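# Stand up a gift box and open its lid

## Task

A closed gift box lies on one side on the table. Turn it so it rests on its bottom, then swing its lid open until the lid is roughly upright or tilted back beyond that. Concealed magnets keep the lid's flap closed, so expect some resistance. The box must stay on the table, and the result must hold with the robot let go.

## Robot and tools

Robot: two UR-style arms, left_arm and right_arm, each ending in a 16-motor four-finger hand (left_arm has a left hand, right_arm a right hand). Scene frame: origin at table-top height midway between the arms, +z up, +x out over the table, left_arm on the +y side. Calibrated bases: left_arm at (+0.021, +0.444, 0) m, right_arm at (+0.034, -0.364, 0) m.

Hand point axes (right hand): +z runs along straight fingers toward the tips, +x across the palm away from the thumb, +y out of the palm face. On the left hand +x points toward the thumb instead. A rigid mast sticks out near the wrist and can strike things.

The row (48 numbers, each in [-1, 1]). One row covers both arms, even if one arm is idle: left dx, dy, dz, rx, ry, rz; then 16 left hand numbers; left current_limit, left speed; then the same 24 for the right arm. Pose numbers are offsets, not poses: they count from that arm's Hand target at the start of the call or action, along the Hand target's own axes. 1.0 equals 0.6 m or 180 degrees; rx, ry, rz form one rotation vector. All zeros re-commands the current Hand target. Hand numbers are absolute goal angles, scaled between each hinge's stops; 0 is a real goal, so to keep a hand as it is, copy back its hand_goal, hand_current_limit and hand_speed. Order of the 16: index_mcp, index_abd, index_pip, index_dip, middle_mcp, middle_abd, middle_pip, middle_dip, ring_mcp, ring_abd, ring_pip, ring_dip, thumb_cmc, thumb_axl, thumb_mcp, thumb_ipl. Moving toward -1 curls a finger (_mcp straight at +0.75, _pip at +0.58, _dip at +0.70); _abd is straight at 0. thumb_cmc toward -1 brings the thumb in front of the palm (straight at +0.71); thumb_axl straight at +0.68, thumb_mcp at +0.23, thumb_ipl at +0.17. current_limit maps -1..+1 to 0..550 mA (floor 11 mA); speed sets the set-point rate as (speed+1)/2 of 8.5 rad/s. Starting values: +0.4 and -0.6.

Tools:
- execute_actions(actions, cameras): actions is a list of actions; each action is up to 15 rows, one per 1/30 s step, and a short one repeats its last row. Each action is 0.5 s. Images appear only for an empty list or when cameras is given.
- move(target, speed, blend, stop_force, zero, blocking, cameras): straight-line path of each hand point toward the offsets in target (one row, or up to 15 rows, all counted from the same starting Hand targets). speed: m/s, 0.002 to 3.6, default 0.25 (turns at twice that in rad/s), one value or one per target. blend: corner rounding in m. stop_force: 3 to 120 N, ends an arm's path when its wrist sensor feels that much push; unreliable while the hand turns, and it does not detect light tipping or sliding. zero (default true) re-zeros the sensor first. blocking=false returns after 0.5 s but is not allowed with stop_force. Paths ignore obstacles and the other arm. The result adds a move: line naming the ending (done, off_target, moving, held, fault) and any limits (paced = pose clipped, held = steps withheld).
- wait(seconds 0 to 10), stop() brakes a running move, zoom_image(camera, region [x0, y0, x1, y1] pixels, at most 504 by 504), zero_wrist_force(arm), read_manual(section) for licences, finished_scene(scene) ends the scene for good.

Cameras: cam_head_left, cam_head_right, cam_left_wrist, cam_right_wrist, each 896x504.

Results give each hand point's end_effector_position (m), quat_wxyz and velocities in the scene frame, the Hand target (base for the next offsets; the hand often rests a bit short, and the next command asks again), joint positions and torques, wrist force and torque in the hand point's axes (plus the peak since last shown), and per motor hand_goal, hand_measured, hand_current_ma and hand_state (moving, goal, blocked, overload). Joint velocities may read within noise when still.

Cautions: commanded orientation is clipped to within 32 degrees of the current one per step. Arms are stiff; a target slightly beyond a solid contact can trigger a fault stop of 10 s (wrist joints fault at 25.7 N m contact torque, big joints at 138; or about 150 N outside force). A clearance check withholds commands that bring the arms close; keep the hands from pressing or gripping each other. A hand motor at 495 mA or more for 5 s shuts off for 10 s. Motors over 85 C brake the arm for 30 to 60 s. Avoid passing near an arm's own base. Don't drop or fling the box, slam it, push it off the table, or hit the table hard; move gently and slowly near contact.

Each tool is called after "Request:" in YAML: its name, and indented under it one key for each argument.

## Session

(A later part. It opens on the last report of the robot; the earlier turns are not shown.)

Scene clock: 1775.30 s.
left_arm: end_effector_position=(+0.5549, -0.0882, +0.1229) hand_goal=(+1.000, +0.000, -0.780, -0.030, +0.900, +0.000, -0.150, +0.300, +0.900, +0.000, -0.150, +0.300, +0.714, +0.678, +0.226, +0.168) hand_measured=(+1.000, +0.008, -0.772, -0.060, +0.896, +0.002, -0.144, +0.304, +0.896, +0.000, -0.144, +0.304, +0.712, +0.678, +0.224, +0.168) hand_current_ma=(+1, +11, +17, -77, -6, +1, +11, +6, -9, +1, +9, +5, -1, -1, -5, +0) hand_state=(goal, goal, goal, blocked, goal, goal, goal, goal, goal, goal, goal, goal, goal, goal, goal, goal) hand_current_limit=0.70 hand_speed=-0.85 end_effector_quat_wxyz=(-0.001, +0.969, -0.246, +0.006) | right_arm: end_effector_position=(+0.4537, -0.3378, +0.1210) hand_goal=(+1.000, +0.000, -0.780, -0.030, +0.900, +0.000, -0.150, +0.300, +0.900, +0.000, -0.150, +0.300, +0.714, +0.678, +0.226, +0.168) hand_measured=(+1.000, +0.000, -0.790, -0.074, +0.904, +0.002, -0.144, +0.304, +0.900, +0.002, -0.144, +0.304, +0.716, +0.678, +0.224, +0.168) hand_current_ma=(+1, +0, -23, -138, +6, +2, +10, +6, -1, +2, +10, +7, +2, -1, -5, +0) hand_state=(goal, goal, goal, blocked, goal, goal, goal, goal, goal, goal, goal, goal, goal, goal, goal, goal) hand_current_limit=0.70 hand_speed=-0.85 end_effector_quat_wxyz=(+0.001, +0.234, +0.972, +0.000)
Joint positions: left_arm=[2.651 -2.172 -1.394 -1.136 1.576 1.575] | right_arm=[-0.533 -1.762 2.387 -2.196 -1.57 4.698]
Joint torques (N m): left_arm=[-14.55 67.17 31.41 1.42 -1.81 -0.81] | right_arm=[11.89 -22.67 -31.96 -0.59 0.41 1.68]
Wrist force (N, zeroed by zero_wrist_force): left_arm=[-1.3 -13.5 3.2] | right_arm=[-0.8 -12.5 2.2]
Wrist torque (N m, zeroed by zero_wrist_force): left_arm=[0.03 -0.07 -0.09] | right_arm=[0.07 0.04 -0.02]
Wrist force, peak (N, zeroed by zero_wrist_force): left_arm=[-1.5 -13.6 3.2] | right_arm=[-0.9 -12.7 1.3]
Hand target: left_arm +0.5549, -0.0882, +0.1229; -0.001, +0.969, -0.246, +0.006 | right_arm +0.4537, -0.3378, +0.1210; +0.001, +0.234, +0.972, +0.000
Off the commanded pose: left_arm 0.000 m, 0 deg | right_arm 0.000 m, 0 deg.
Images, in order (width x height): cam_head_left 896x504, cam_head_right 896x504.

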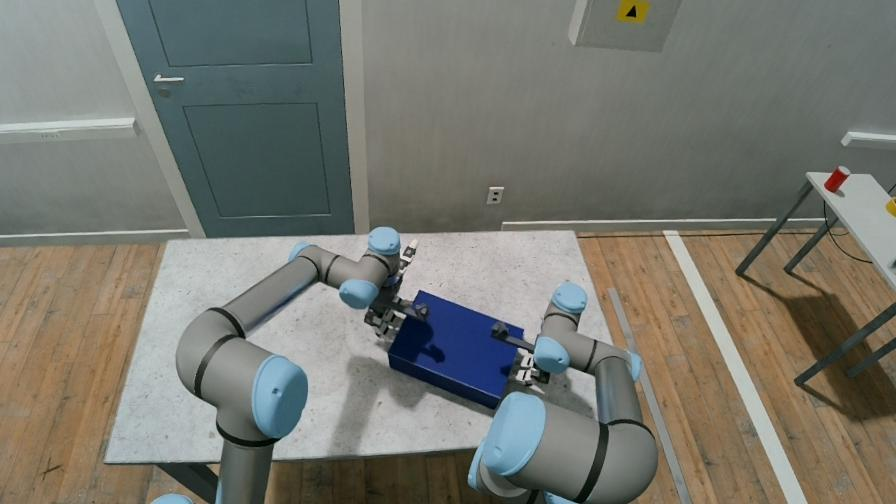

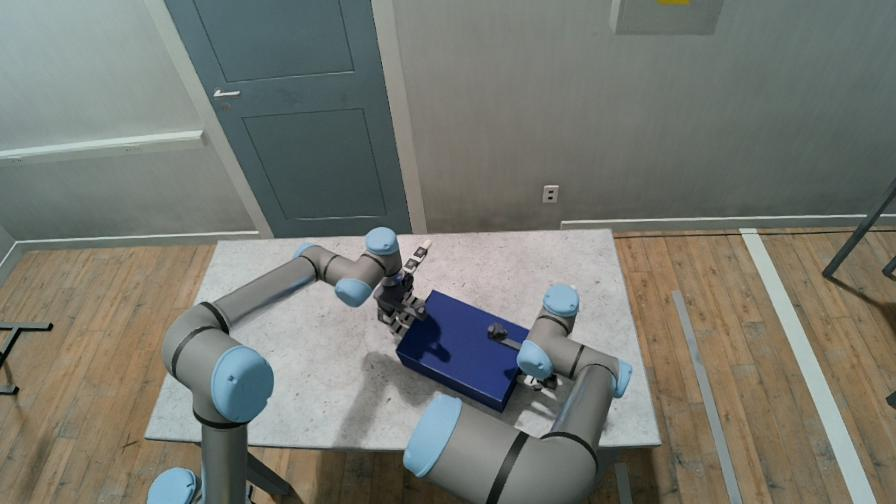

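Request:
move:
  target:
    - [0,0,0.0243,0,0,0,1,0,-0.78,-0.03,0.82,0,0,0.26,0.82,0,0,0.26,0.714,0.678,0.226,0.168,0.7,-0.9,0,0,0.0215,0,0,0,1,0,-0.78,-0.03,0.82,0,0,0.26,0.82,0,0,0.26,0.714,0.678,0.226,0.168,0.7,-0.9]
    - [0,0,0.0243,0,0,0,1,0,-0.78,-0.03,0.575,0,0.358,0.55,0.575,0,0.358,0.55,0.714,0.678,0.226,0.168,0.7,-0.9,0,0,0.0215,0,0,0,1,0,-0.78,-0.03,0.575,0,0.358,0.55,0.575,0,0.358,0.55,0.714,0.678,0.226,0.168,0.7,-0.9]
  speed: 0.01
  cameras: ["cam_left_wrist","cam_right_wrist"]

Scene clock: 1818.20 s.
left_arm: end_effector_position=(+0.5551, -0.0882, +0.1083) hand_goal=(+1.000, +0.000, -0.780, -0.030, +0.576, +0.000, +0.358, +0.550, +0.576, +0.000, +0.358, +0.550, +0.714, +0.678, +0.226, +0.168) hand_measured=(+1.002, -0.010, -0.742, -0.064, +0.634, -0.010, +0.310, +0.506, +0.636, -0.010, +0.302, +0.506, +0.712, +0.678, +0.224, +0.168) hand_current_ma=(+2, -15, +103, -90, +193, -18, -141, -128, +202, -16, -172, -129, -1, -1, -5, +0) hand_state=(goal, goal, blocked, blocked, blocked, goal, blocked, blocked, blocked, goal, blocked, blocked, goal, goal, goal, goal) hand_current_limit=0.70 hand_speed=-0.90 end_effector_quat_wxyz=(-0.001, +0.969, -0.246, +0.006) | right_arm: end_effector_position=(+0.4537, -0.3378, +0.1081) hand_goal=(+1.000, +0.000, -0.780, -0.030, +0.576, +0.000, +0.358, +0.550, +0.576, +0.000, +0.358, +0.550, +0.714, +0.678, +0.226, +0.168) hand_measured=(+1.002, -0.020, -0.726, -0.074, +0.614, -0.006, +0.346, +0.534, +0.606, -0.004, +0.348, +0.544, +0.716, +0.678, +0.224, +0.168) hand_current_ma=(+3, -41, +170, -138, +121, -12, -26, -40, +92, -5, -21, -13, +2, -1, -5, +0) hand_state=(goal, goal, blocked, blocked, blocked, goal, goal, goal, blocked, goal, goal, goal, goal, goal, goal, goal) hand_current_limit=0.70 hand_speed=-0.90 end_effector_quat_wxyz=(+0.001, +0.234, +0.972, +0.000)
Joint positions: left_arm=[2.651 -2.187 -1.41 -1.105 1.576 1.575] | right_arm=[-0.533 -1.735 2.408 -2.244 -1.57 4.698]
Joint torques (N m): left_arm=[-17.78 37.45 8.21 2.54 -6.17 1.69] | right_arm=[11.64 0.25 -11.87 -3.03 6.47 0.28]
Wrist force (N, zeroed by zero_wrist_force): left_arm=[1.2 -32.9 -17.9] | right_arm=[-4.8 -32.5 -1.1]
Wrist torque (N m, zeroed by zero_wrist_force): left_arm=[1.78 -1.32 0.61] | right_arm=[0.94 0.58 -0.01]
Wrist force, peak (N, zeroed by zero_wrist_force): left_arm=[1.6 -32.9 -19.2] | right_arm=[-5.2 -32.6 -2.2]
Hand target: left_arm +0.5551, -0.0882, +0.1083; -0.001, +0.969, -0.246, +0.006 | right_arm +0.4537, -0.3378, +0.1081; +0.001, +0.234, +0.972, +0.000
Off the commanded pose: left_arm 0.000 m, 0 deg | right_arm 0.000 m, 0 deg.
move: done
Images, in order (width x height): cam_left_wrist 896x504, cam_right_wrist 896x504.

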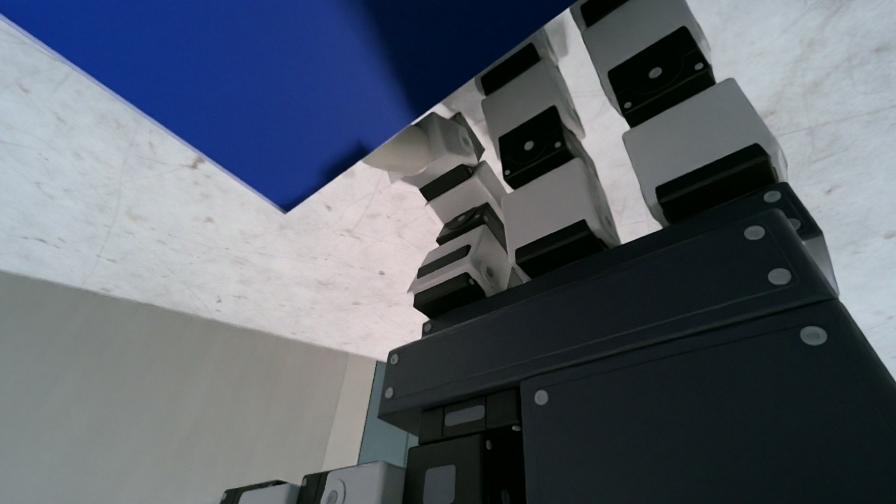

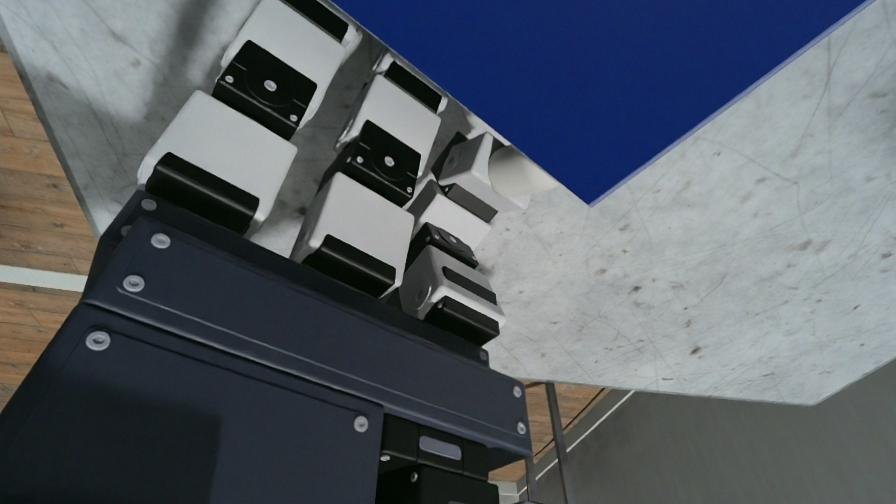

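Request:
move:
  target:
    - [0,0,0,0,0,0,1,0,-0.96,0.0,0.6,0,0.358,0.55,0.6,0,0.358,0.55,0.714,0.678,0.226,0.168,0.75,-0.9,0,0,0,0,0,0,1,0,-0.96,0.0,0.6,0,0.4,0.6,0.6,0,0.4,0.6,0.714,0.678,0.226,0.168,0.75,-0.9]
    - [0,-0.004,0,0,0,0,1,0,-0.96,0.0,0.6,0,0.358,0.55,0.6,0,0.358,0.55,0.714,0.678,0.226,0.168,0.75,-0.9,0,-0.004,0,0,0,0,1,0,-0.96,0.0,0.6,0,0.4,0.6,0.6,0,0.4,0.6,0.714,0.678,0.226,0.168,0.75,-0.9]
  speed: 0.01
  cameras: ["cam_left_wrist","cam_right_wrist"]

Scene clock: 1828.23 s.
left_arm: end_effector_position=(+0.5562, -0.0862, +0.1083) hand_goal=(+1.000, +0.000, -0.960, +0.000, +0.600, +0.000, +0.358, +0.550, +0.600, +0.000, +0.358, +0.550, +0.714, +0.678, +0.226, +0.168) hand_measured=(+1.000, -0.004, -0.954, +0.004, +0.612, -0.010, +0.330, +0.516, +0.614, -0.008, +0.326, +0.508, +0.712, +0.678, +0.224, +0.168) hand_current_ma=(+0, -5, +12, +5, +28, -16, -74, -89, +33, -13, -87, -123, -1, -1, -5, +0) hand_state=(goal, goal, goal, goal, goal, goal, blocked, blocked, goal, goal, blocked, blocked, goal, goal, goal, goal) hand_current_limit=0.75 hand_speed=-0.90 end_effector_quat_wxyz=(-0.001, +0.969, -0.246, +0.006) | right_arm: end_effector_position=(+0.4526, -0.3400, +0.1081) hand_goal=(+1.000, +0.000, -0.960, +0.000, +0.600, +0.000, +0.400, +0.600, +0.600, +0.000, +0.400, +0.600, +0.714, +0.678, +0.226, +0.168) hand_measured=(+1.002, -0.020, -0.778, +0.008, +0.588, -0.008, +0.362, +0.566, +0.584, -0.004, +0.366, +0.572, +0.716, +0.678, +0.224, +0.168) hand_current_ma=(+2, -42, +481, +16, -26, -14, -113, -99, -45, -7, -95, -79, +2, -1, -5, +0) hand_state=(goal, goal, blocked, goal, goal, goal, blocked, blocked, goal, goal, blocked, blocked, goal, goal, goal, goal) hand_current_limit=0.75 hand_speed=-0.90 end_effector_quat_wxyz=(+0.001, +0.234, +0.972, +0.000)
Joint positions: left_arm=[2.654 -2.186 -1.411 -1.105 1.576 1.579] | right_arm=[-0.54 -1.738 2.41 -2.243 -1.57 4.691]
Joint torques (N m): left_arm=[3.14 54.81 4.65 4.36 0.53 1.63] | right_arm=[-1.28 -23.24 -10.24 -0.38 4.93 -2.5]
Wrist force (N, zeroed by zero_wrist_force): left_arm=[-1.0 -7.6 -11.0] | right_arm=[-3.5 -11.4 -0.1]
Wrist torque (N m, zeroed by zero_wrist_force): left_arm=[0.61 -0.54 0.31] | right_arm=[0.25 0.40 0.14]
Wrist force, peak (N, zeroed by zero_wrist_force): left_arm=[1.6 -36.7 -15.3] | right_arm=[-4.8 -35.2 -8.6]
Hand target: left_arm +0.5562, -0.0861, +0.1083; -0.001, +0.969, -0.246, +0.006 | right_arm +0.4526, -0.3400, +0.1081; +0.001, +0.234, +0.972, +0.000
Off the commanded pose: left_arm 0.000 m, 0 deg | right_arm 0.000 m, 0 deg.
move: done
Images, in order (width x height): cam_left_wrist 896x504, cam_right_wrist 896x504.

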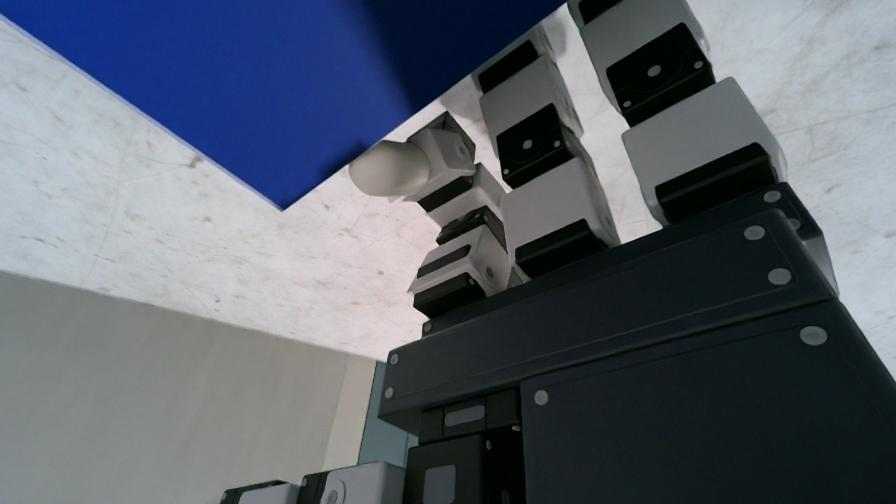

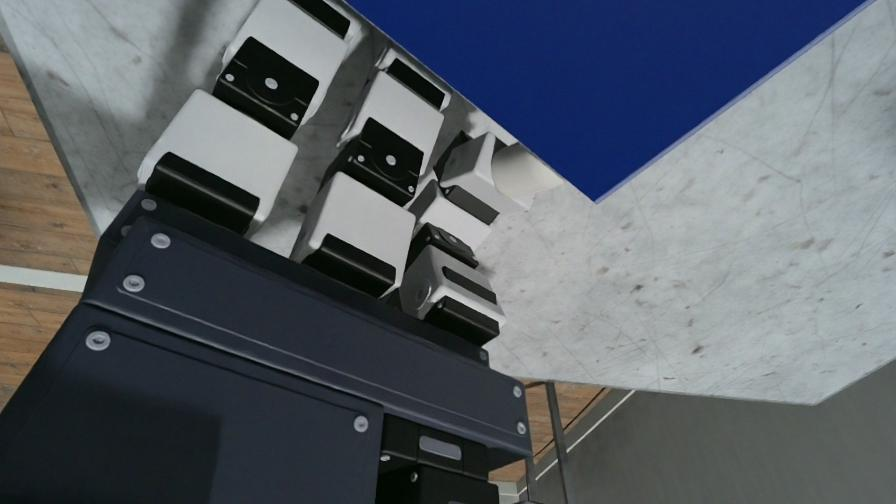

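Request:
move:
  target:
    - [0,-0.02,0,0,0,0,1,0,-0.78,-0.03,0.85,0,0,0.26,0.85,0,0,0.26,0.714,0.678,0.226,0.168,0.75,-0.85,0,0,0,0,0,0,1,0,-0.9,0.0,0.6,0,0.36,0.56,0.6,0,0.36,0.56,0.714,0.678,0.226,0.168,0.5,-0.9]
  speed: 0.02

Request:
zero_wrist_force:
  arm: "left_arm"

Request:
move:
  target:
    - [0,0.05,0.004,0,0,0,1,0,-0.78,-0.03,0.85,0,0,0.26,0.85,0,0,0.26,0.714,0.678,0.226,0.168,0.75,-0.85,0,0,0,0,0,0,1,0,-0.9,0.0,0.6,0,0.36,0.56,0.6,0,0.36,0.56,0.714,0.678,0.226,0.168,0.5,-0.9]
  speed: 0.008
  stop_force: 8
  cameras: ["cam_left_wrist","cam_right_wrist"]

Scene clock: 1841.97 s.
left_arm: end_effector_position=(+0.5619, -0.0758, +0.1084) hand_goal=(+1.000, +0.000, -0.780, -0.030, +0.850, +0.000, +0.000, +0.260, +0.850, +0.000, +0.000, +0.260, +0.714, +0.678, +0.226, +0.168) hand_measured=(+1.000, -0.004, -0.780, -0.026, +0.846, -0.004, +0.006, +0.264, +0.846, -0.004, +0.004, +0.264, +0.712, +0.678, +0.224, +0.168) hand_current_ma=(+0, -5, +0, +5, -6, -4, +10, +6, -8, -5, +8, +6, -1, -1, -5, +0) hand_state=(goal, goal, goal, goal, goal, goal, goal, goal, goal, goal, goal, goal, goal, goal, goal, goal) hand_current_limit=0.75 hand_speed=-0.85 end_effector_quat_wxyz=(-0.001, +0.969, -0.246, +0.006) | right_arm: end_effector_position=(+0.4526, -0.3400, +0.1081) hand_goal=(+1.000, +0.000, -0.900, +0.000, +0.600, +0.000, +0.360, +0.560, +0.600, +0.000, +0.360, +0.560, +0.714, +0.678, +0.226, +0.168) hand_measured=(+1.000, -0.004, -0.894, +0.004, +0.592, -0.006, +0.360, +0.560, +0.590, -0.004, +0.360, +0.560, +0.716, +0.678, +0.224, +0.168) hand_current_ma=(+0, -4, +13, +6, -16, -8, -1, +1, -23, -6, -1, +1, +2, -1, -5, +0) hand_state=(goal, goal, goal, goal, goal, goal, goal, goal, goal, goal, goal, goal, goal, goal, goal, goal) hand_current_limit=0.50 hand_speed=-0.90 end_effector_quat_wxyz=(+0.001, +0.234, +0.972, +0.000)
Joint positions: left_arm=[2.671 -2.181 -1.419 -1.102 1.576 1.596] | right_arm=[-0.54 -1.738 2.41 -2.243 -1.57 4.691]
Joint torques (N m): left_arm=[7.73 63.24 8.51 5 -1.82 1.71] | right_arm=[-1.51 -21.36 -17.11 -2.48 1.26 2.11]
Wrist force (N, zeroed by zero_wrist_force): left_arm=[-0.4 -0.9 -0.3] | right_arm=[1.8 0.6 -0.5]
Wrist torque (N m, zeroed by zero_wrist_force): left_arm=[-0.09 0.06 -0.01] | right_arm=[0.04 -0.21 0.20]
Wrist force, peak (N, zeroed by zero_wrist_force): left_arm=[-1.0 -7.8 -11.5] | right_arm=[-3.6 -11.5 -0.1]
Hand target: left_arm +0.5620, -0.0756, +0.1084; -0.001, +0.969, -0.246, +0.006 | right_arm +0.4526, -0.3400, +0.1081; +0.001, +0.234, +0.972, +0.000
Off the commanded pose: left_arm 0.000 m, 0 deg | right_arm 0.000 m, 0 deg.
move: done

Wrist force sensor zeroed.

Scene clock: 1845.30 s.
left_arm: end_effector_position=(+0.5551, -0.0883, +0.1071) hand_goal=(+1.000, +0.000, -0.780, -0.030, +0.850, +0.000, +0.000, +0.260, +0.850, +0.000, +0.000, +0.260, +0.714, +0.678, +0.226, +0.168) hand_measured=(+1.000, -0.004, -0.774, -0.048, +0.846, -0.004, +0.006, +0.264, +0.846, -0.004, +0.004, +0.264, +0.712, +0.678, +0.224, +0.168) hand_current_ma=(+0, -5, +10, -42, -6, -4, +10, +6, -7, -5, +8, +6, -1, -1, -5, +0) hand_state=(goal, goal, goal, goal, goal, goal, goal, goal, goal, goal, goal, goal, goal, goal, goal, goal) hand_current_limit=0.75 hand_speed=-0.85 end_effector_quat_wxyz=(-0.001, +0.969, -0.246, +0.006) | right_arm: end_effector_position=(+0.4526, -0.3400, +0.1081) hand_goal=(+1.000, +0.000, -0.900, +0.000, +0.600, +0.000, +0.360, +0.560, +0.600, +0.000, +0.360, +0.560, +0.714, +0.678, +0.226, +0.168) hand_measured=(+1.000, -0.002, -0.894, -0.002, +0.600, -0.006, +0.356, +0.554, +0.596, -0.004, +0.358, +0.556, +0.716, +0.678, +0.224, +0.168) hand_current_ma=(+0, -4, +12, -2, +1, -8, -7, -12, -8, -6, -5, -7, +2, -1, -5, +0) hand_state=(goal, goal, goal, goal, goal, goal, goal, goal, goal, goal, goal, goal, goal, goal, goal, goal) hand_current_limit=0.50 hand_speed=-0.90 end_effector_quat_wxyz=(+0.001, +0.234, +0.972, +0.000)
Joint positions: left_arm=[2.651 -2.188 -1.411 -1.103 1.576 1.575] | right_arm=[-0.54 -1.738 2.41 -2.243 -1.57 4.691]
Joint torques (N m): left_arm=[2.94 66.2 9.02 3.71 -1.3 2.06] | right_arm=[-1.4 -15.57 -28.95 -3.83 1.11 2.09]
Wrist force (N, zeroed by zero_wrist_force): left_arm=[0.9 -6.1 1.2] | right_arm=[2.7 -3.4 -4.2]
Wrist torque (N m, zeroed by zero_wrist_force): left_arm=[0.06 -0.04 -0.04] | right_arm=[0.35 0.01 0.14]
Wrist force, peak (N, zeroed by zero_wrist_force): left_arm=[1.1 -8.6 0.8] | right_arm=[2.4 -4.4 -5.1]
Hand target: left_arm +0.5551, -0.0883, +0.1071; -0.001, +0.969, -0.246, +0.006 (not the last commanded pose) | right_arm +0.4526, -0.3400, +0.1081; +0.001, +0.234, +0.972, +0.000
Off the commanded pose: left_arm 0.016 m, 0 deg | right_arm 0.000 m, 0 deg.
move: contact (left_arm)
Images, in order (width x height): cam_left_wrist 896x504, cam_right_wrist 896x504.

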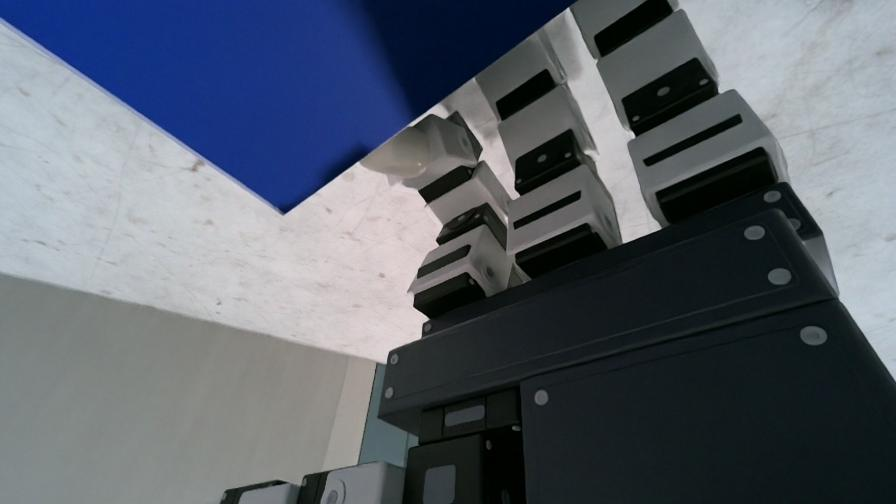

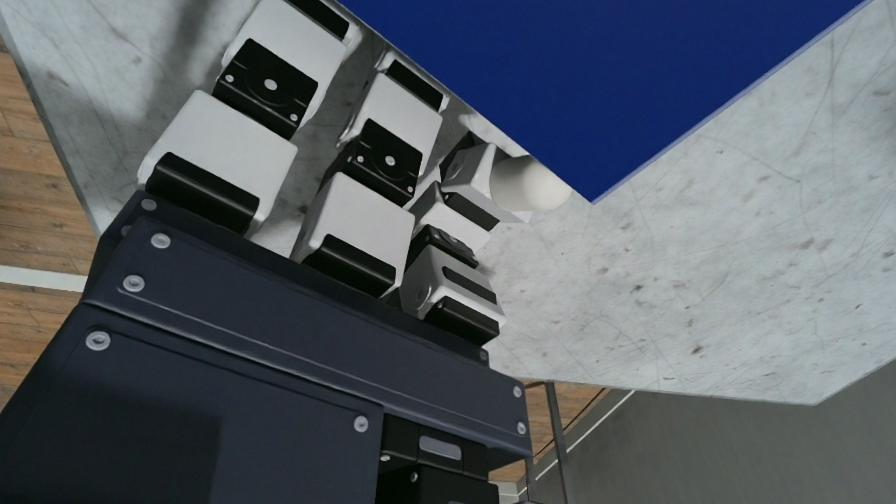

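Request:
move:
  target:
    - [0,0,0,0,0,0,1,0,-0.78,-0.03,0.85,0,0,0.26,0.85,0,0,0.26,0.714,0.678,0.226,0.168,0.75,-0.85,0,-0.02,0,0,0,0,1,0,-0.78,-0.03,0.85,0,0,0.26,0.85,0,0,0.26,0.714,0.678,0.226,0.168,0.75,-0.85]
  speed: 0.02

Request:
zero_wrist_force:
  arm: "right_arm"

Request:
move:
  target:
    - [0,0.01,0,0,0,0,1,0,-0.78,-0.03,0.85,0,0,0.26,0.85,0,0,0.26,0.714,0.678,0.226,0.168,0.75,-0.85,0,0.05,0.002,0,0,0,1,0,-0.78,-0.03,0.85,0,0,0.26,0.85,0,0,0.26,0.714,0.678,0.226,0.168,0.75,-0.85]
  speed: 0.008
  stop_force: 8
  cameras: ["cam_left_wrist","cam_right_wrist"]

Scene clock: 1860.87 s.
left_arm: end_effector_position=(+0.5551, -0.0883, +0.1071) hand_goal=(+1.000, +0.000, -0.780, -0.030, +0.850, +0.000, +0.000, +0.260, +0.850, +0.000, +0.000, +0.260, +0.714, +0.678, +0.226, +0.168) hand_measured=(+1.000, -0.004, -0.774, -0.042, +0.846, -0.004, +0.006, +0.264, +0.846, -0.004, +0.004, +0.264, +0.712, +0.678, +0.224, +0.168) hand_current_ma=(+0, -5, +9, -27, -6, -4, +9, +6, -7, -5, +8, +6, -1, -1, -5, +0) hand_state=(goal, goal, goal, goal, goal, goal, goal, goal, goal, goal, goal, goal, goal, goal, goal, goal) hand_current_limit=0.75 hand_speed=-0.85 end_effector_quat_wxyz=(-0.001, +0.969, -0.246, +0.006) | right_arm: end_effector_position=(+0.4472, -0.3506, +0.1081) hand_goal=(+1.000, +0.000, -0.780, -0.030, +0.850, +0.000, +0.000, +0.260, +0.850, +0.000, +0.000, +0.260, +0.714, +0.678, +0.226, +0.168) hand_measured=(+1.000, -0.002, -0.780, -0.028, +0.846, -0.002, +0.006, +0.264, +0.846, -0.004, +0.004, +0.264, +0.716, +0.678, +0.224, +0.168) hand_current_ma=(+0, -4, +0, +5, -7, -4, +9, +6, -7, -4, +9, +7, +2, -1, -5, +0) hand_state=(goal, goal, goal, goal, goal, goal, goal, goal, goal, goal, goal, goal, goal, goal, goal, goal) hand_current_limit=0.75 hand_speed=-0.85 end_effector_quat_wxyz=(+0.001, +0.234, +0.972, +0.000)
Joint positions: left_arm=[2.651 -2.188 -1.411 -1.103 1.576 1.575] | right_arm=[-0.576 -1.75 2.419 -2.241 -1.57 4.656]
Joint torques (N m): left_arm=[2.76 61.28 9.29 4.32 -2.07 0.69] | right_arm=[-5.74 -22.84 -11.06 -0.54 -0.93 -1.64]
Wrist force (N, zeroed by zero_wrist_force): left_arm=[0.5 -1.9 -0.4] | right_arm=[1.7 0.5 0.1]
Wrist torque (N m, zeroed by zero_wrist_force): left_arm=[0.02 0.00 0.02] | right_arm=[0.04 -0.21 0.17]
Wrist force, peak (N, zeroed by zero_wrist_force): left_arm=[0.6 -6.5 1.9] | right_arm=[2.6 -3.6 -4.9]
Hand target: left_arm +0.5551, -0.0883, +0.1071; -0.001, +0.969, -0.246, +0.006 | right_arm +0.4471, -0.3507, +0.1081; +0.001, +0.234, +0.972, +0.000
Off the commanded pose: left_arm 0.000 m, 0 deg | right_arm 0.000 m, 0 deg.
move: done

Wrist force sensor zeroed.

Scene clock: 1863.33 s.
left_arm: end_effector_position=(+0.5538, -0.0907, +0.1071) hand_goal=(+1.000, +0.000, -0.780, -0.030, +0.850, +0.000, +0.000, +0.260, +0.850, +0.000, +0.000, +0.260, +0.714, +0.678, +0.226, +0.168) hand_measured=(+1.000, +0.002, -0.776, -0.052, +0.846, -0.004, +0.006, +0.264, +0.846, -0.004, +0.004, +0.264, +0.712, +0.678, +0.224, +0.168) hand_current_ma=(+0, +3, +5, -55, -6, -4, +9, +6, -7, -5, +8, +6, -1, -1, -5, +0) hand_state=(goal, goal, goal, blocked, goal, goal, goal, goal, goal, goal, goal, goal, goal, goal, goal, goal) hand_current_limit=0.75 hand_speed=-0.85 end_effector_quat_wxyz=(-0.001, +0.969, -0.246, +0.006) | right_arm: end_effector_position=(+0.4516, -0.3419, +0.1077) hand_goal=(+1.000, +0.000, -0.780, -0.030, +0.850, +0.000, +0.000, +0.260, +0.850, +0.000, +0.000, +0.260, +0.714, +0.678, +0.226, +0.168) hand_measured=(+1.000, -0.002, -0.774, -0.052, +0.846, -0.002, +0.006, +0.264, +0.846, -0.004, +0.004, +0.264, +0.716, +0.678, +0.224, +0.168) hand_current_ma=(+1, -4, +9, -56, -6, -4, +9, +6, -6, -4, +9, +7, +2, -1, -5, +0) hand_state=(goal, goal, goal, blocked, goal, goal, goal, goal, goal, goal, goal, goal, goal, goal, goal, goal) hand_current_limit=0.75 hand_speed=-0.85 end_effector_quat_wxyz=(+0.001, +0.234, +0.972, +0.000)
Joint positions: left_arm=[2.647 -2.189 -1.409 -1.104 1.576 1.571] | right_arm=[-0.546 -1.739 2.412 -2.244 -1.57 4.685]
Joint torques (N m): left_arm=[0.18 43.47 24.99 1.77 -0.85 2.07] | right_arm=[-3.09 -23.33 -12.1 -0.67 3.26 -2.12]
Wrist force (N, zeroed by zero_wrist_force): left_arm=[-0.5 -9.2 1.0] | right_arm=[-0.1 -8.7 0.9]
Wrist torque (N m, zeroed by zero_wrist_force): left_arm=[0.08 -0.04 -0.04] | right_arm=[0.04 -0.02 0.10]
Wrist force, peak (N, zeroed by zero_wrist_force): left_arm=[-0.5 -9.9 1.6] | right_arm=[0.1 -8.8 2.6]
Hand target: left_arm +0.5538, -0.0907, +0.1071; -0.001, +0.969, -0.246, +0.006 (not the last commanded pose) | right_arm +0.4516, -0.3419, +0.1077; +0.001, +0.234, +0.972, +0.000 (not the last commanded pose)
Off the commanded pose: left_arm 0.003 m, 0 deg | right_arm 0.020 m, 0 deg.
move: contact (left_arm, right_arm)
Images, in order (width x height): cam_left_wrist 896x504, cam_right_wrist 896x504.

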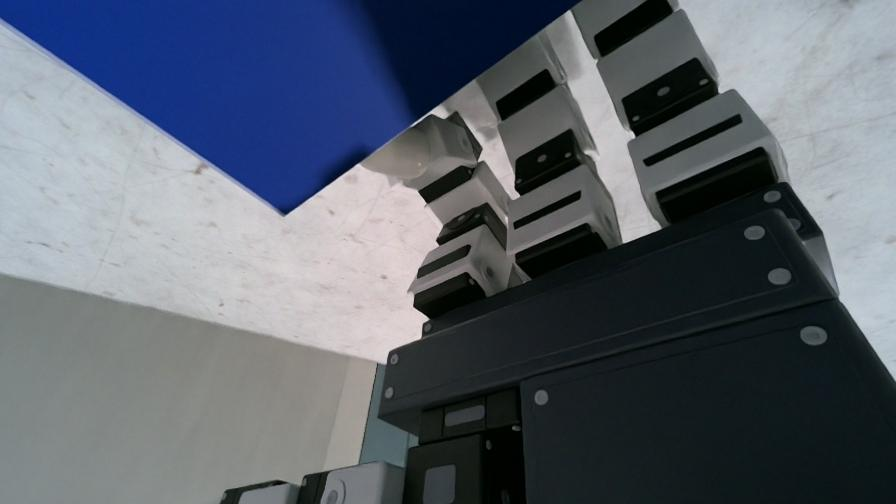

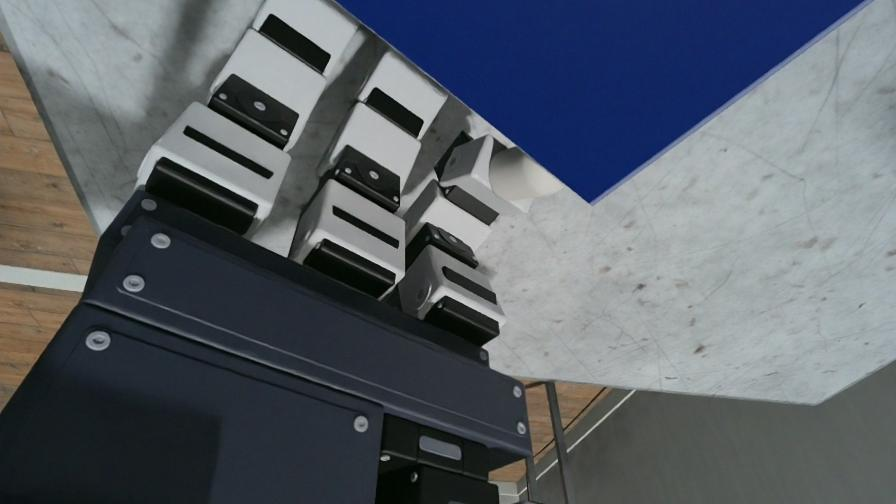

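Request:
move:
  target:
    - [0,0.002,0,0,0,0,1,0,-0.78,-0.03,0.6,0,0.358,0.55,0.6,0,0.358,0.55,0.714,0.678,0.226,0.168,0.75,-0.9,0,0.002,0,0,0,0,1,0,-0.78,-0.03,0.6,0,0.358,0.55,0.6,0,0.358,0.55,0.714,0.678,0.226,0.168,0.75,-0.9]
    - [0,0.004,-0.003,0,0,0,1,0,-0.80,-0.03,0.5,0,0.5,0.68,0.5,0,0.5,0.68,0.714,0.678,0.226,0.168,0.75,-0.9,0,0.004,-0.003,0,0,0,1,0,-0.80,-0.03,0.5,0,0.5,0.68,0.5,0,0.5,0.68,0.714,0.678,0.226,0.168,0.75,-0.9]
    - [0,0.004,-0.014,0,0,0,1,0,-0.80,-0.03,0.5,0,0.5,0.68,0.5,0,0.5,0.68,0.714,0.678,0.226,0.168,0.75,-0.9,0,0.004,-0.014,0,0,0,1,0,-0.80,-0.03,0.5,0,0.5,0.68,0.5,0,0.5,0.68,0.714,0.678,0.226,0.168,0.75,-0.9]
  speed: 0.006
  cameras: ["cam_left_wrist","cam_right_wrist"]

Scene clock: 1883.83 s.
left_arm: end_effector_position=(+0.5525, -0.0928, +0.1154) hand_goal=(+1.000, +0.000, -0.800, -0.030, +0.500, +0.000, +0.500, +0.680, +0.500, +0.000, +0.500, +0.680, +0.714, +0.678, +0.226, +0.168) hand_measured=(+1.002, +0.028, -0.722, -0.094, +0.514, +0.012, +0.480, +0.650, +0.500, +0.004, +0.498, +0.678, +0.712, +0.678, +0.224, +0.168) hand_current_ma=(+4, +60, +260, -205, +34, +20, -49, -80, +1, +5, -2, -4, -1, -1, -5, +0) hand_state=(goal, blocked, blocked, blocked, goal, goal, blocked, blocked, goal, goal, goal, goal, goal, goal, goal, goal) hand_current_limit=0.75 hand_speed=-0.90 end_effector_quat_wxyz=(-0.001, +0.969, -0.246, +0.006) | right_arm: end_effector_position=(+0.4527, -0.3397, +0.1160) hand_goal=(+1.000, +0.000, -0.800, -0.030, +0.500, +0.000, +0.500, +0.680, +0.500, +0.000, +0.500, +0.680, +0.714, +0.678, +0.226, +0.168) hand_measured=(+1.002, -0.014, -0.726, -0.114, +0.516, +0.020, +0.492, +0.662, +0.506, +0.004, +0.498, +0.678, +0.716, +0.678, +0.224, +0.168) hand_current_ma=(+5, -29, +254, -304, +44, +44, -19, -44, +15, +4, -2, -5, +2, -1, -5, +0) hand_state=(goal, goal, blocked, blocked, goal, blocked, goal, goal, goal, goal, goal, goal, goal, goal, goal, goal) hand_current_limit=0.75 hand_speed=-0.90 end_effector_quat_wxyz=(+0.001, +0.234, +0.972, +0.000)
Joint positions: left_arm=[2.643 -2.181 -1.399 -1.122 1.576 1.568] | right_arm=[-0.539 -1.754 2.397 -2.214 -1.57 4.692]
Joint torques (N m): left_arm=[-27.38 64.23 31.99 2.28 -9.57 0.15] | right_arm=[20.01 -22.65 -31.16 0.08 12.48 -1.63]
Wrist force (N, zeroed by zero_wrist_force): left_arm=[-4.9 -35.8 -0.1] | right_arm=[-2.9 -35.7 2.5]
Wrist torque (N m, zeroed by zero_wrist_force): left_arm=[0.83 -0.44 -0.39] | right_arm=[0.58 0.13 0.33]
Wrist force, peak (N, zeroed by zero_wrist_force): left_arm=[-4.1 -55.8 -45.8] | right_arm=[-1.9 -60.3 -30.0]
Hand target: left_arm +0.5526, -0.0928, +0.1155; -0.001, +0.969, -0.246, +0.006 | right_arm +0.4527, -0.3397, +0.1161; +0.001, +0.234, +0.972, +0.000
Off the commanded pose: left_arm 0.000 m, 0 deg | right_arm 0.000 m, 0 deg.
move: done
Images, in order (width x height): cam_left_wrist 896x504, cam_right_wrist 896x504.

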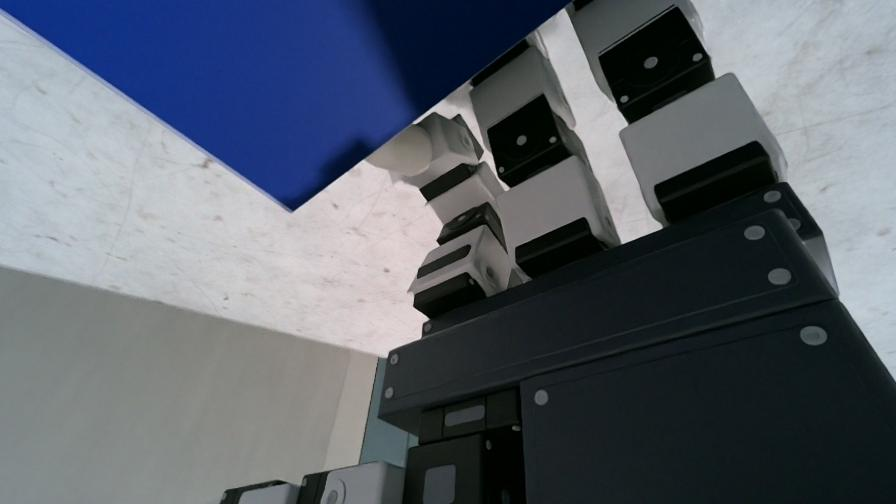

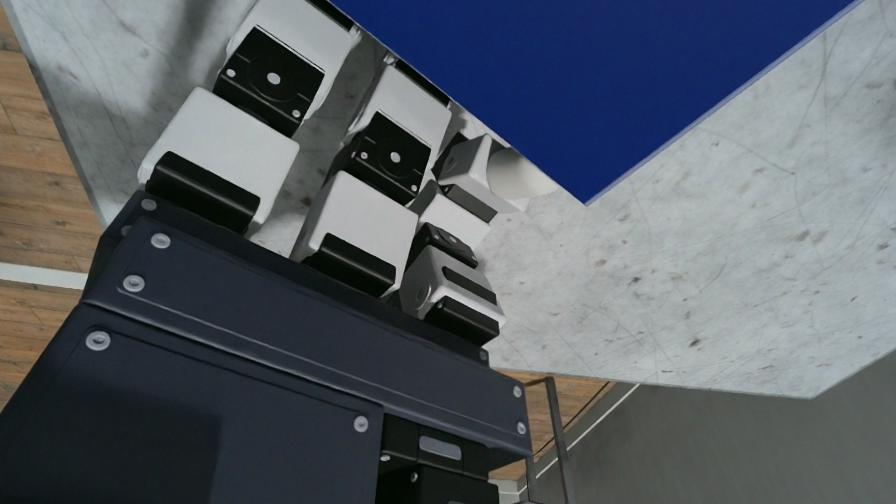

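Request:
wait:
  seconds: 0
  cameras: ["cam_head_left","cam_left_wrist","cam_right_wrist"]

Request:
zoom_image:
  camera: "cam_head_left"
  region: [370, 280, 540, 420]

Request:
zoom_image:
  camera: "cam_left_wrist"
  region: [260, 60, 620, 260]

Request:
zoom_image:
  camera: "cam_right_wrist"
  region: [260, 20, 620, 260]

Scene clock: 1893.53 s.
left_arm: end_effector_position=(+0.5526, -0.0928, +0.1155) hand_goal=(+1.000, +0.000, -0.800, -0.030, +0.500, +0.000, +0.500, +0.680, +0.500, +0.000, +0.500, +0.680, +0.714, +0.678, +0.226, +0.168) hand_measured=(+1.002, +0.028, -0.722, -0.094, +0.514, +0.012, +0.480, +0.650, +0.500, +0.004, +0.498, +0.678, +0.712, +0.678, +0.224, +0.168) hand_current_ma=(+4, +60, +260, -206, +34, +21, -49, -79, +1, +5, -2, -4, -1, -1, -5, +0) hand_state=(goal, blocked, blocked, blocked, goal, goal, blocked, blocked, goal, goal, goal, goal, goal, goal, goal, goal) hand_current_limit=0.75 hand_speed=-0.90 end_effector_quat_wxyz=(-0.001, +0.969, -0.246, +0.006) | right_arm: end_effector_position=(+0.4527, -0.3397, +0.1161) hand_goal=(+1.000, +0.000, -0.800, -0.030, +0.500, +0.000, +0.500, +0.680, +0.500, +0.000, +0.500, +0.680, +0.714, +0.678, +0.226, +0.168) hand_measured=(+1.002, -0.014, -0.728, -0.114, +0.516, +0.020, +0.492, +0.662, +0.506, +0.004, +0.498, +0.678, +0.716, +0.678, +0.224, +0.168) hand_current_ma=(+5, -28, +252, -304, +43, +45, -18, -43, +14, +4, -2, -5, +2, -1, -5, +0) hand_state=(goal, goal, blocked, blocked, goal, blocked, goal, goal, goal, goal, goal, goal, goal, goal, goal, goal) hand_current_limit=0.75 hand_speed=-0.90 end_effector_quat_wxyz=(+0.001, +0.234, +0.972, +0.000)
Joint positions: left_arm=[2.643 -2.181 -1.399 -1.122 1.576 1.568] | right_arm=[-0.539 -1.755 2.397 -2.214 -1.57 4.692]
Joint torques (N m): left_arm=[-16.25 63.78 32.69 2.16 -7.22 -0.25] | right_arm=[12.93 -23.22 -30.35 -0.04 12.29 -3.42]
Wrist force (N, zeroed by zero_wrist_force): left_arm=[-4.8 -35.8 -1.3] | right_arm=[-3.1 -35.6 1.7]
Wrist torque (N m, zeroed by zero_wrist_force): left_arm=[0.80 -0.42 -0.39] | right_arm=[0.57 0.12 0.34]
Wrist force, peak (N, zeroed by zero_wrist_force): left_arm=[-5.0 -36.2 -0.4] | right_arm=[-3.0 -35.7 1.6]
Hand target: left_arm +0.5526, -0.0928, +0.1155; -0.001, +0.969, -0.246, +0.006 | right_arm +0.4527, -0.3397, +0.1161; +0.001, +0.234, +0.972, +0.000
Off the commanded pose: left_arm 0.000 m, 0 deg | right_arm 0.000 m, 0 deg.
Images, in order (width x height): cam_head_left 896x504, cam_left_wrist 896x504, cam_right_wrist 896x504.

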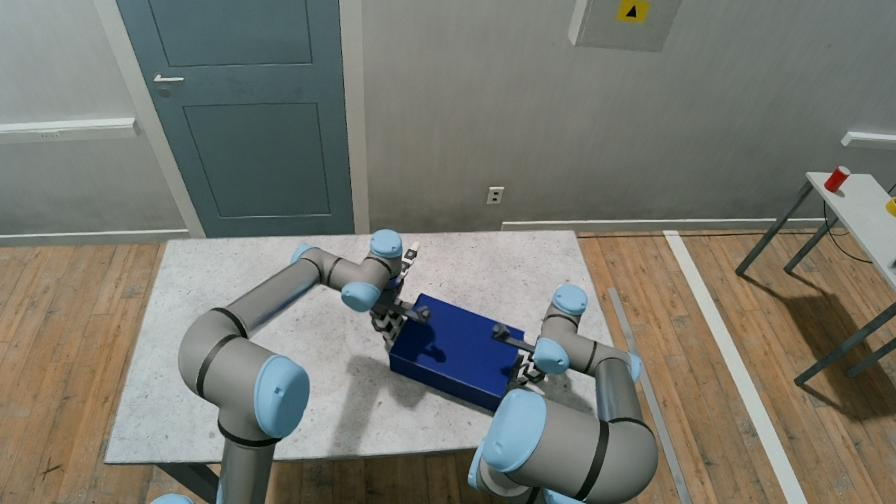

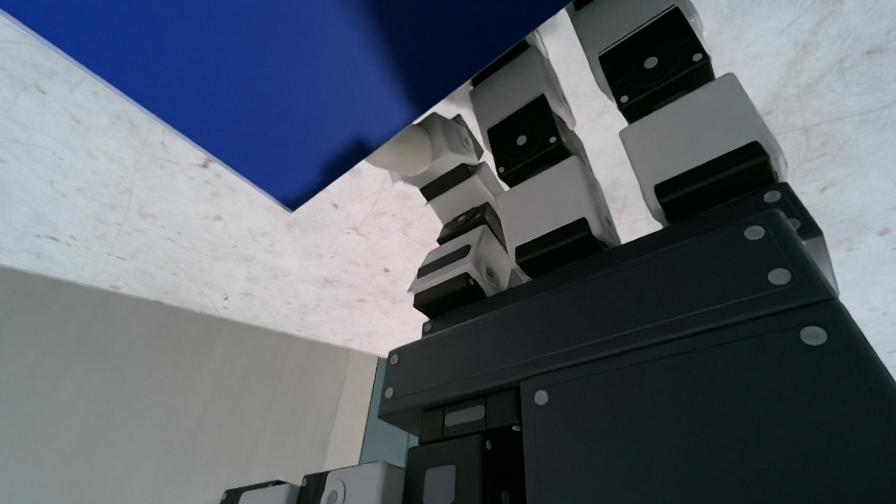

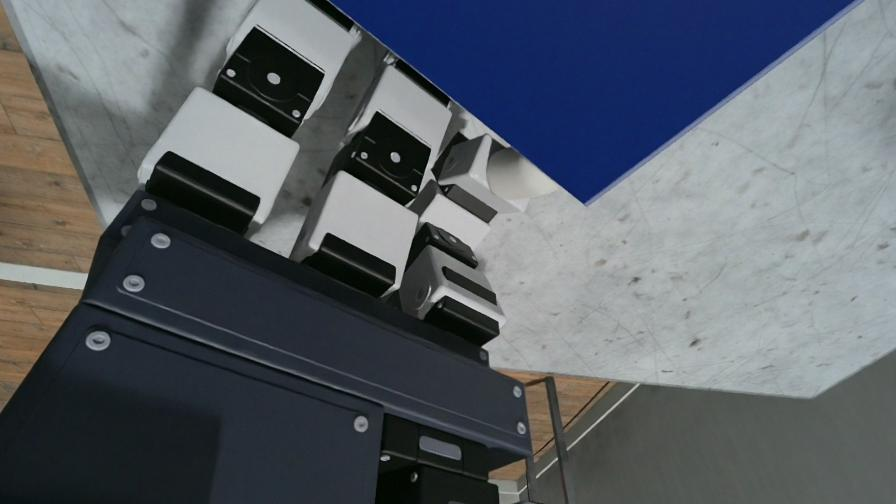

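Scaled by 2.965 from the camera's 896x504 image, which has a finer 1280x720 frame.

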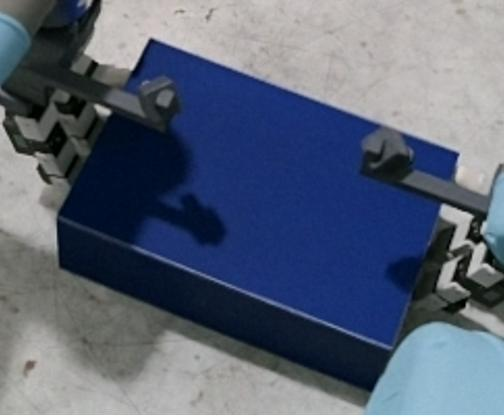

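Scaled by 1.400 from the camera's 896x504 image, which has a finer 1280x720 frame.

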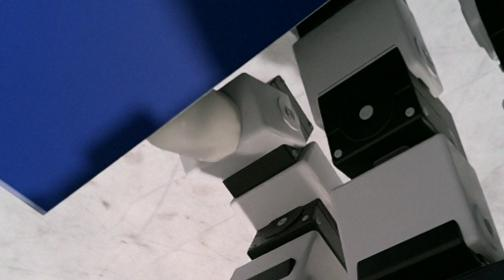

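Scaled by 1.400 from the camera's 896x504 image, which has a finer 1280x720 frame.

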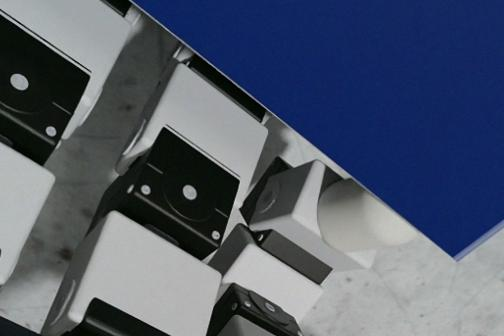

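Request:
move:
  target:
    - [0,-0.003,0.0145,0,0,0,1,0,-0.78,-0.03,0.7,0,0.2,0.4,0.7,0,0.2,0.4,0.714,0.678,0.226,0.168,0.7,-0.85,0,-0.003,0.0145,0,0,0,1,0,-0.78,-0.03,0.7,0,0.2,0.4,0.7,0,0.2,0.4,0.714,0.678,0.226,0.168,0.7,-0.85]
    - [0,-0.03,0.0145,0,0,0,1,0,-0.956,0.043,0.99,0,-0.007,-0.174,0.99,0,-0.007,-0.174,0.714,0.678,0.226,0.168,0.7,-0.85,0,-0.03,0.0145,0,0,0,1,0,-0.956,0.043,0.99,0,-0.007,-0.174,0.99,0,-0.007,-0.174,0.714,0.678,0.226,0.168,0.7,-0.85]
    - [0,-0.03,0.038,0,0,0,1,0,-0.956,0.043,0.99,0,-0.007,-0.174,0.99,0,-0.007,-0.174,0.714,0.678,0.226,0.168,0.7,-0.85,0,-0.03,0.038,0,0,0,1,0,-0.956,0.043,0.99,0,-0.007,-0.174,0.99,0,-0.007,-0.174,0.714,0.678,0.226,0.168,0.7,-0.85]
  speed: 0.02

Request:
zero_wrist_force:
  arm: "left_arm"

Request:
zero_wrist_force:
  arm: "right_arm"

Request:
move:
  target:
    - [0,0.06,0,0,0,0,1,0,-0.956,0.043,0.99,0,-0.007,-0.174,0.99,0,-0.007,-0.174,0.714,0.678,0.226,0.168,0.7,-0.85,0,0.06,0,0,0,0,1,0,-0.956,0.043,0.99,0,-0.007,-0.174,0.99,0,-0.007,-0.174,0.714,0.678,0.226,0.168,0.7,-0.85]
  speed: 0.008
  stop_force: 8
  cameras: ["cam_left_wrist","cam_right_wrist"]

Scene clock: 1935.40 s.
left_arm: end_effector_position=(+0.5614, -0.0770, +0.0928) hand_goal=(+1.000, +0.000, -0.956, +0.044, +0.990, +0.000, -0.006, -0.174, +0.990, +0.000, -0.006, -0.174, +0.714, +0.678, +0.226, +0.168) hand_measured=(+1.000, +0.002, -0.950, +0.042, +0.984, +0.000, +0.000, -0.170, +0.982, +0.000, -0.002, -0.170, +0.712, +0.678, +0.224, +0.168) hand_current_ma=(+0, +4, +12, -3, -13, +0, +8, +6, -16, -1, +7, +6, -1, -1, -5, +0) hand_state=(goal, goal, goal, goal, goal, goal, goal, goal, goal, goal, goal, goal, goal, goal, goal, goal) hand_current_limit=0.70 hand_speed=-0.85 end_effector_quat_wxyz=(-0.001, +0.969, -0.246, +0.006) | right_arm: end_effector_position=(+0.4445, -0.3558, +0.0934) hand_goal=(+1.000, +0.000, -0.956, +0.044, +0.990, +0.000, -0.006, -0.174, +0.990, +0.000, -0.006, -0.174, +0.714, +0.678, +0.226, +0.168) hand_measured=(+1.000, -0.004, -0.950, +0.042, +0.984, +0.000, -0.002, -0.170, +0.984, +0.000, -0.002, -0.170, +0.716, +0.678, +0.224, +0.168) hand_current_ma=(+0, -4, +13, -4, -14, +0, +8, +7, -14, -1, +7, +7, +2, -1, -5, +0) hand_state=(goal, goal, goal, goal, goal, goal, goal, goal, goal, goal, goal, goal, goal, goal, goal, goal) hand_current_limit=0.70 hand_speed=-0.85 end_effector_quat_wxyz=(+0.001, +0.234, +0.972, +0.000)
Joint positions: left_arm=[2.669 -2.199 -1.433 -1.07 1.576 1.594] | right_arm=[-0.593 -1.721 2.445 -2.296 -1.57 4.638]
Joint torques (N m): left_arm=[7.83 38.63 7.86 5.14 -1.12 1.89] | right_arm=[0.69 2.33 -10.71 -4.3 1.37 -0.38]
Wrist force (N, zeroed by zero_wrist_force): left_arm=[2.1 1.6 0.0] | right_arm=[-1.8 -1.5 0.0]
Wrist torque (N m, zeroed by zero_wrist_force): left_arm=[0.20 -0.29 0.13] | right_arm=[-0.20 0.24 -0.23]
Wrist force, peak (N, zeroed by zero_wrist_force): left_arm=[-5.0 -36.2 -0.2] | right_arm=[-3.2 -35.7 2.2]
Hand target: left_arm +0.5614, -0.0770, +0.0928; -0.001, +0.969, -0.246, +0.006 | right_arm +0.4445, -0.3558, +0.0933; +0.001, +0.234, +0.972, +0.000
Off the commanded pose: left_arm 0.000 m, 0 deg | right_arm 0.000 m, 0 deg.
move: done

Wrist force sensor zeroed.

Wrist force sensor zeroed.

Scene clock: 1939.20 s.
left_arm: end_effector_position=(+0.5531, -0.0923, +0.0926) hand_goal=(+1.000, +0.000, -0.956, +0.044, +0.990, +0.000, -0.006, -0.174, +0.990, +0.000, -0.006, -0.174, +0.714, +0.678, +0.226, +0.168) hand_measured=(+1.000, +0.004, -0.958, +0.022, +0.984, +0.000, -0.002, -0.170, +0.982, +0.000, -0.002, -0.170, +0.712, +0.678, +0.224, +0.168) hand_current_ma=(+0, +7, -4, -52, -13, +0, +8, +6, -15, -1, +6, +6, -1, -1, -5, +0) hand_state=(goal, goal, goal, blocked, goal, goal, goal, goal, goal, goal, goal, goal, goal, goal, goal, goal) hand_current_limit=0.70 hand_speed=-0.85 end_effector_quat_wxyz=(-0.001, +0.969, -0.246, +0.006) | right_arm: end_effector_position=(+0.4525, -0.3401, +0.0933) hand_goal=(+1.000, +0.000, -0.956, +0.044, +0.990, +0.000, -0.006, -0.174, +0.990, +0.000, -0.006, -0.174, +0.714, +0.678, +0.226, +0.168) hand_measured=(+1.000, -0.004, -0.958, +0.020, +0.984, +0.000, -0.002, -0.170, +0.984, +0.000, -0.002, -0.170, +0.716, +0.678, +0.224, +0.168) hand_current_ma=(+0, -5, -5, -63, -13, +0, +8, +7, -13, -1, +7, +7, +2, -1, -5, +0) hand_state=(goal, goal, goal, blocked, goal, goal, goal, goal, goal, goal, goal, goal, goal, goal, goal, goal) hand_current_limit=0.70 hand_speed=-0.85 end_effector_quat_wxyz=(+0.001, +0.234, +0.972, +0.000)
Joint positions: left_arm=[2.644 -2.206 -1.422 -1.075 1.576 1.569] | right_arm=[-0.54 -1.704 2.432 -2.3 -1.57 4.691]
Joint torques (N m): left_arm=[4.07 66.06 8.78 5.38 -1.71 1.96] | right_arm=[-4.33 -24.38 -10.49 -0.98 0.59 -2.06]
Wrist force (N, zeroed by zero_wrist_force): left_arm=[-0.3 -4.7 1.4] | right_arm=[-0.9 -5.2 1.9]
Wrist torque (N m, zeroed by zero_wrist_force): left_arm=[-0.01 -0.03 -0.04] | right_arm=[-0.07 0.00 -0.01]
Wrist force, peak (N, zeroed by zero_wrist_force): left_arm=[-1.0 -8.7 2.0] | right_arm=[-0.1 -7.9 2.3]
Hand target: left_arm +0.5531, -0.0923, +0.0926; -0.001, +0.969, -0.246, +0.006 (not the last commanded pose) | right_arm +0.4525, -0.3401, +0.0933; +0.001, +0.234, +0.972, +0.000 (not the last commanded pose)
Off the commanded pose: left_arm 0.019 m, 0 deg | right_arm 0.018 m, 0 deg.
move: contact (left_arm, right_arm)
Images, in order (width x height): cam_left_wrist 896x504, cam_right_wrist 896x504.

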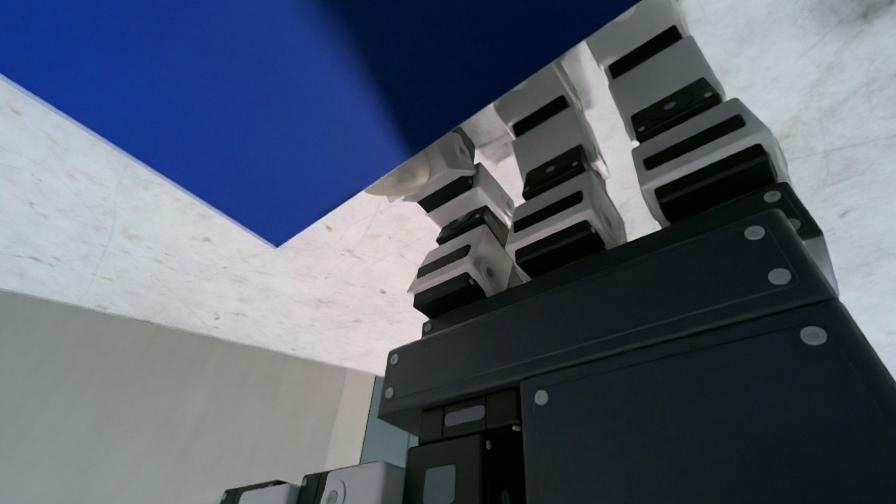

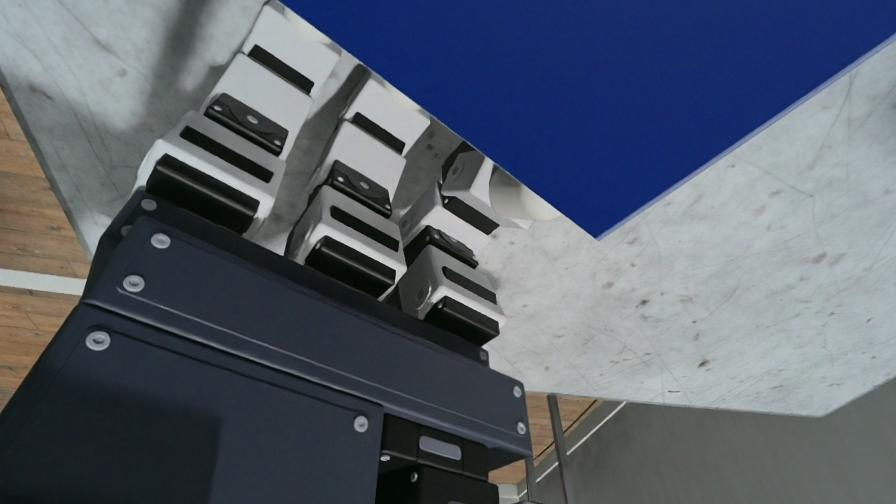

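Request:
move:
  target:
    - [0,0.002,-0.004,0,0,0,1,0,-0.956,0.03,0.82,0,-0.007,0.26,0.82,0,-0.007,0.26,0.714,0.678,0.226,0.168,0.75,-0.88,0,0.002,-0.003,0,0,0,1,0,-0.956,0.03,0.82,0,-0.007,0.26,0.82,0,-0.007,0.26,0.714,0.678,0.226,0.168,0.75,-0.88]
    - [0,0.003,-0.006,0,0,0,1,0,-0.956,0.03,0.79,0,0.1,0.32,0.79,0,0.1,0.32,0.714,0.678,0.226,0.168,0.75,-0.92,0,0.003,-0.005,0,0,0,1,0,-0.956,0.03,0.79,0,0.1,0.32,0.79,0,0.1,0.32,0.714,0.678,0.226,0.168,0.75,-0.92]
  speed: 0.008

Scene clock: 1951.73 s.
left_arm: end_effector_position=(+0.5522, -0.0938, +0.0962) hand_goal=(+1.000, +0.000, -0.956, +0.030, +0.790, +0.000, +0.100, +0.320, +0.790, +0.000, +0.100, +0.320, +0.714, +0.678, +0.226, +0.168) hand_measured=(+1.002, +0.000, -0.916, -0.024, +0.840, -0.004, +0.054, +0.196, +0.832, -0.002, +0.060, +0.210, +0.712, +0.678, +0.224, +0.168) hand_current_ma=(+2, +1, +116, -164, +163, -5, -133, -476, +131, -3, -110, -415, -1, -1, -5, +0) hand_state=(goal, goal, blocked, blocked, blocked, goal, blocked, blocked, blocked, goal, blocked, blocked, goal, goal, goal, goal) hand_current_limit=0.75 hand_speed=-0.92 end_effector_quat_wxyz=(-0.002, +0.969, -0.246, +0.006) | right_arm: end_effector_position=(+0.4534, -0.3385, +0.0963) hand_goal=(+1.000, +0.000, -0.956, +0.030, +0.790, +0.000, +0.100, +0.320, +0.790, +0.000, +0.100, +0.320, +0.714, +0.678, +0.226, +0.168) hand_measured=(+1.002, -0.026, -0.926, -0.024, +0.838, +0.002, +0.068, +0.218, +0.828, +0.000, +0.076, +0.234, +0.716, +0.678, +0.224, +0.168) hand_current_ma=(+3, -61, +87, -179, +161, +1, -90, -384, +122, +0, -64, -316, +2, -1, -5, +0) hand_state=(goal, blocked, blocked, blocked, blocked, goal, blocked, blocked, blocked, goal, blocked, blocked, goal, goal, goal, goal) hand_current_limit=0.75 hand_speed=-0.92 end_effector_quat_wxyz=(+0.001, +0.234, +0.972, +0.000)
Joint positions: left_arm=[2.642 -2.203 -1.417 -1.082 1.577 1.566] | right_arm=[-0.535 -1.709 2.426 -2.289 -1.57 4.696]
Joint torques (N m): left_arm=[-17.58 55.81 24.52 1.49 -7.65 1.84] | right_arm=[8.1 -21.51 -25.22 -1.03 8.02 0.57]
Wrist force (N, zeroed by zero_wrist_force): left_arm=[-0.3 -35.5 -7.9] | right_arm=[-4.7 -36.8 -4.6]
Wrist torque (N m, zeroed by zero_wrist_force): left_arm=[1.05 -1.07 0.30] | right_arm=[0.87 0.79 -0.23]
Wrist force, peak (N, zeroed by zero_wrist_force): left_arm=[-3.1 -48.3 -4.1] | right_arm=[-0.9 -47.9 -4.6]
Hand target: left_arm +0.5522, -0.0939, +0.0962; -0.001, +0.969, -0.246, +0.006 | right_arm +0.4534, -0.3385, +0.0963; +0.001, +0.234, +0.972, +0.000
Off the commanded pose: left_arm 0.000 m, 0 deg | right_arm 0.000 m, 0 deg.
move: done


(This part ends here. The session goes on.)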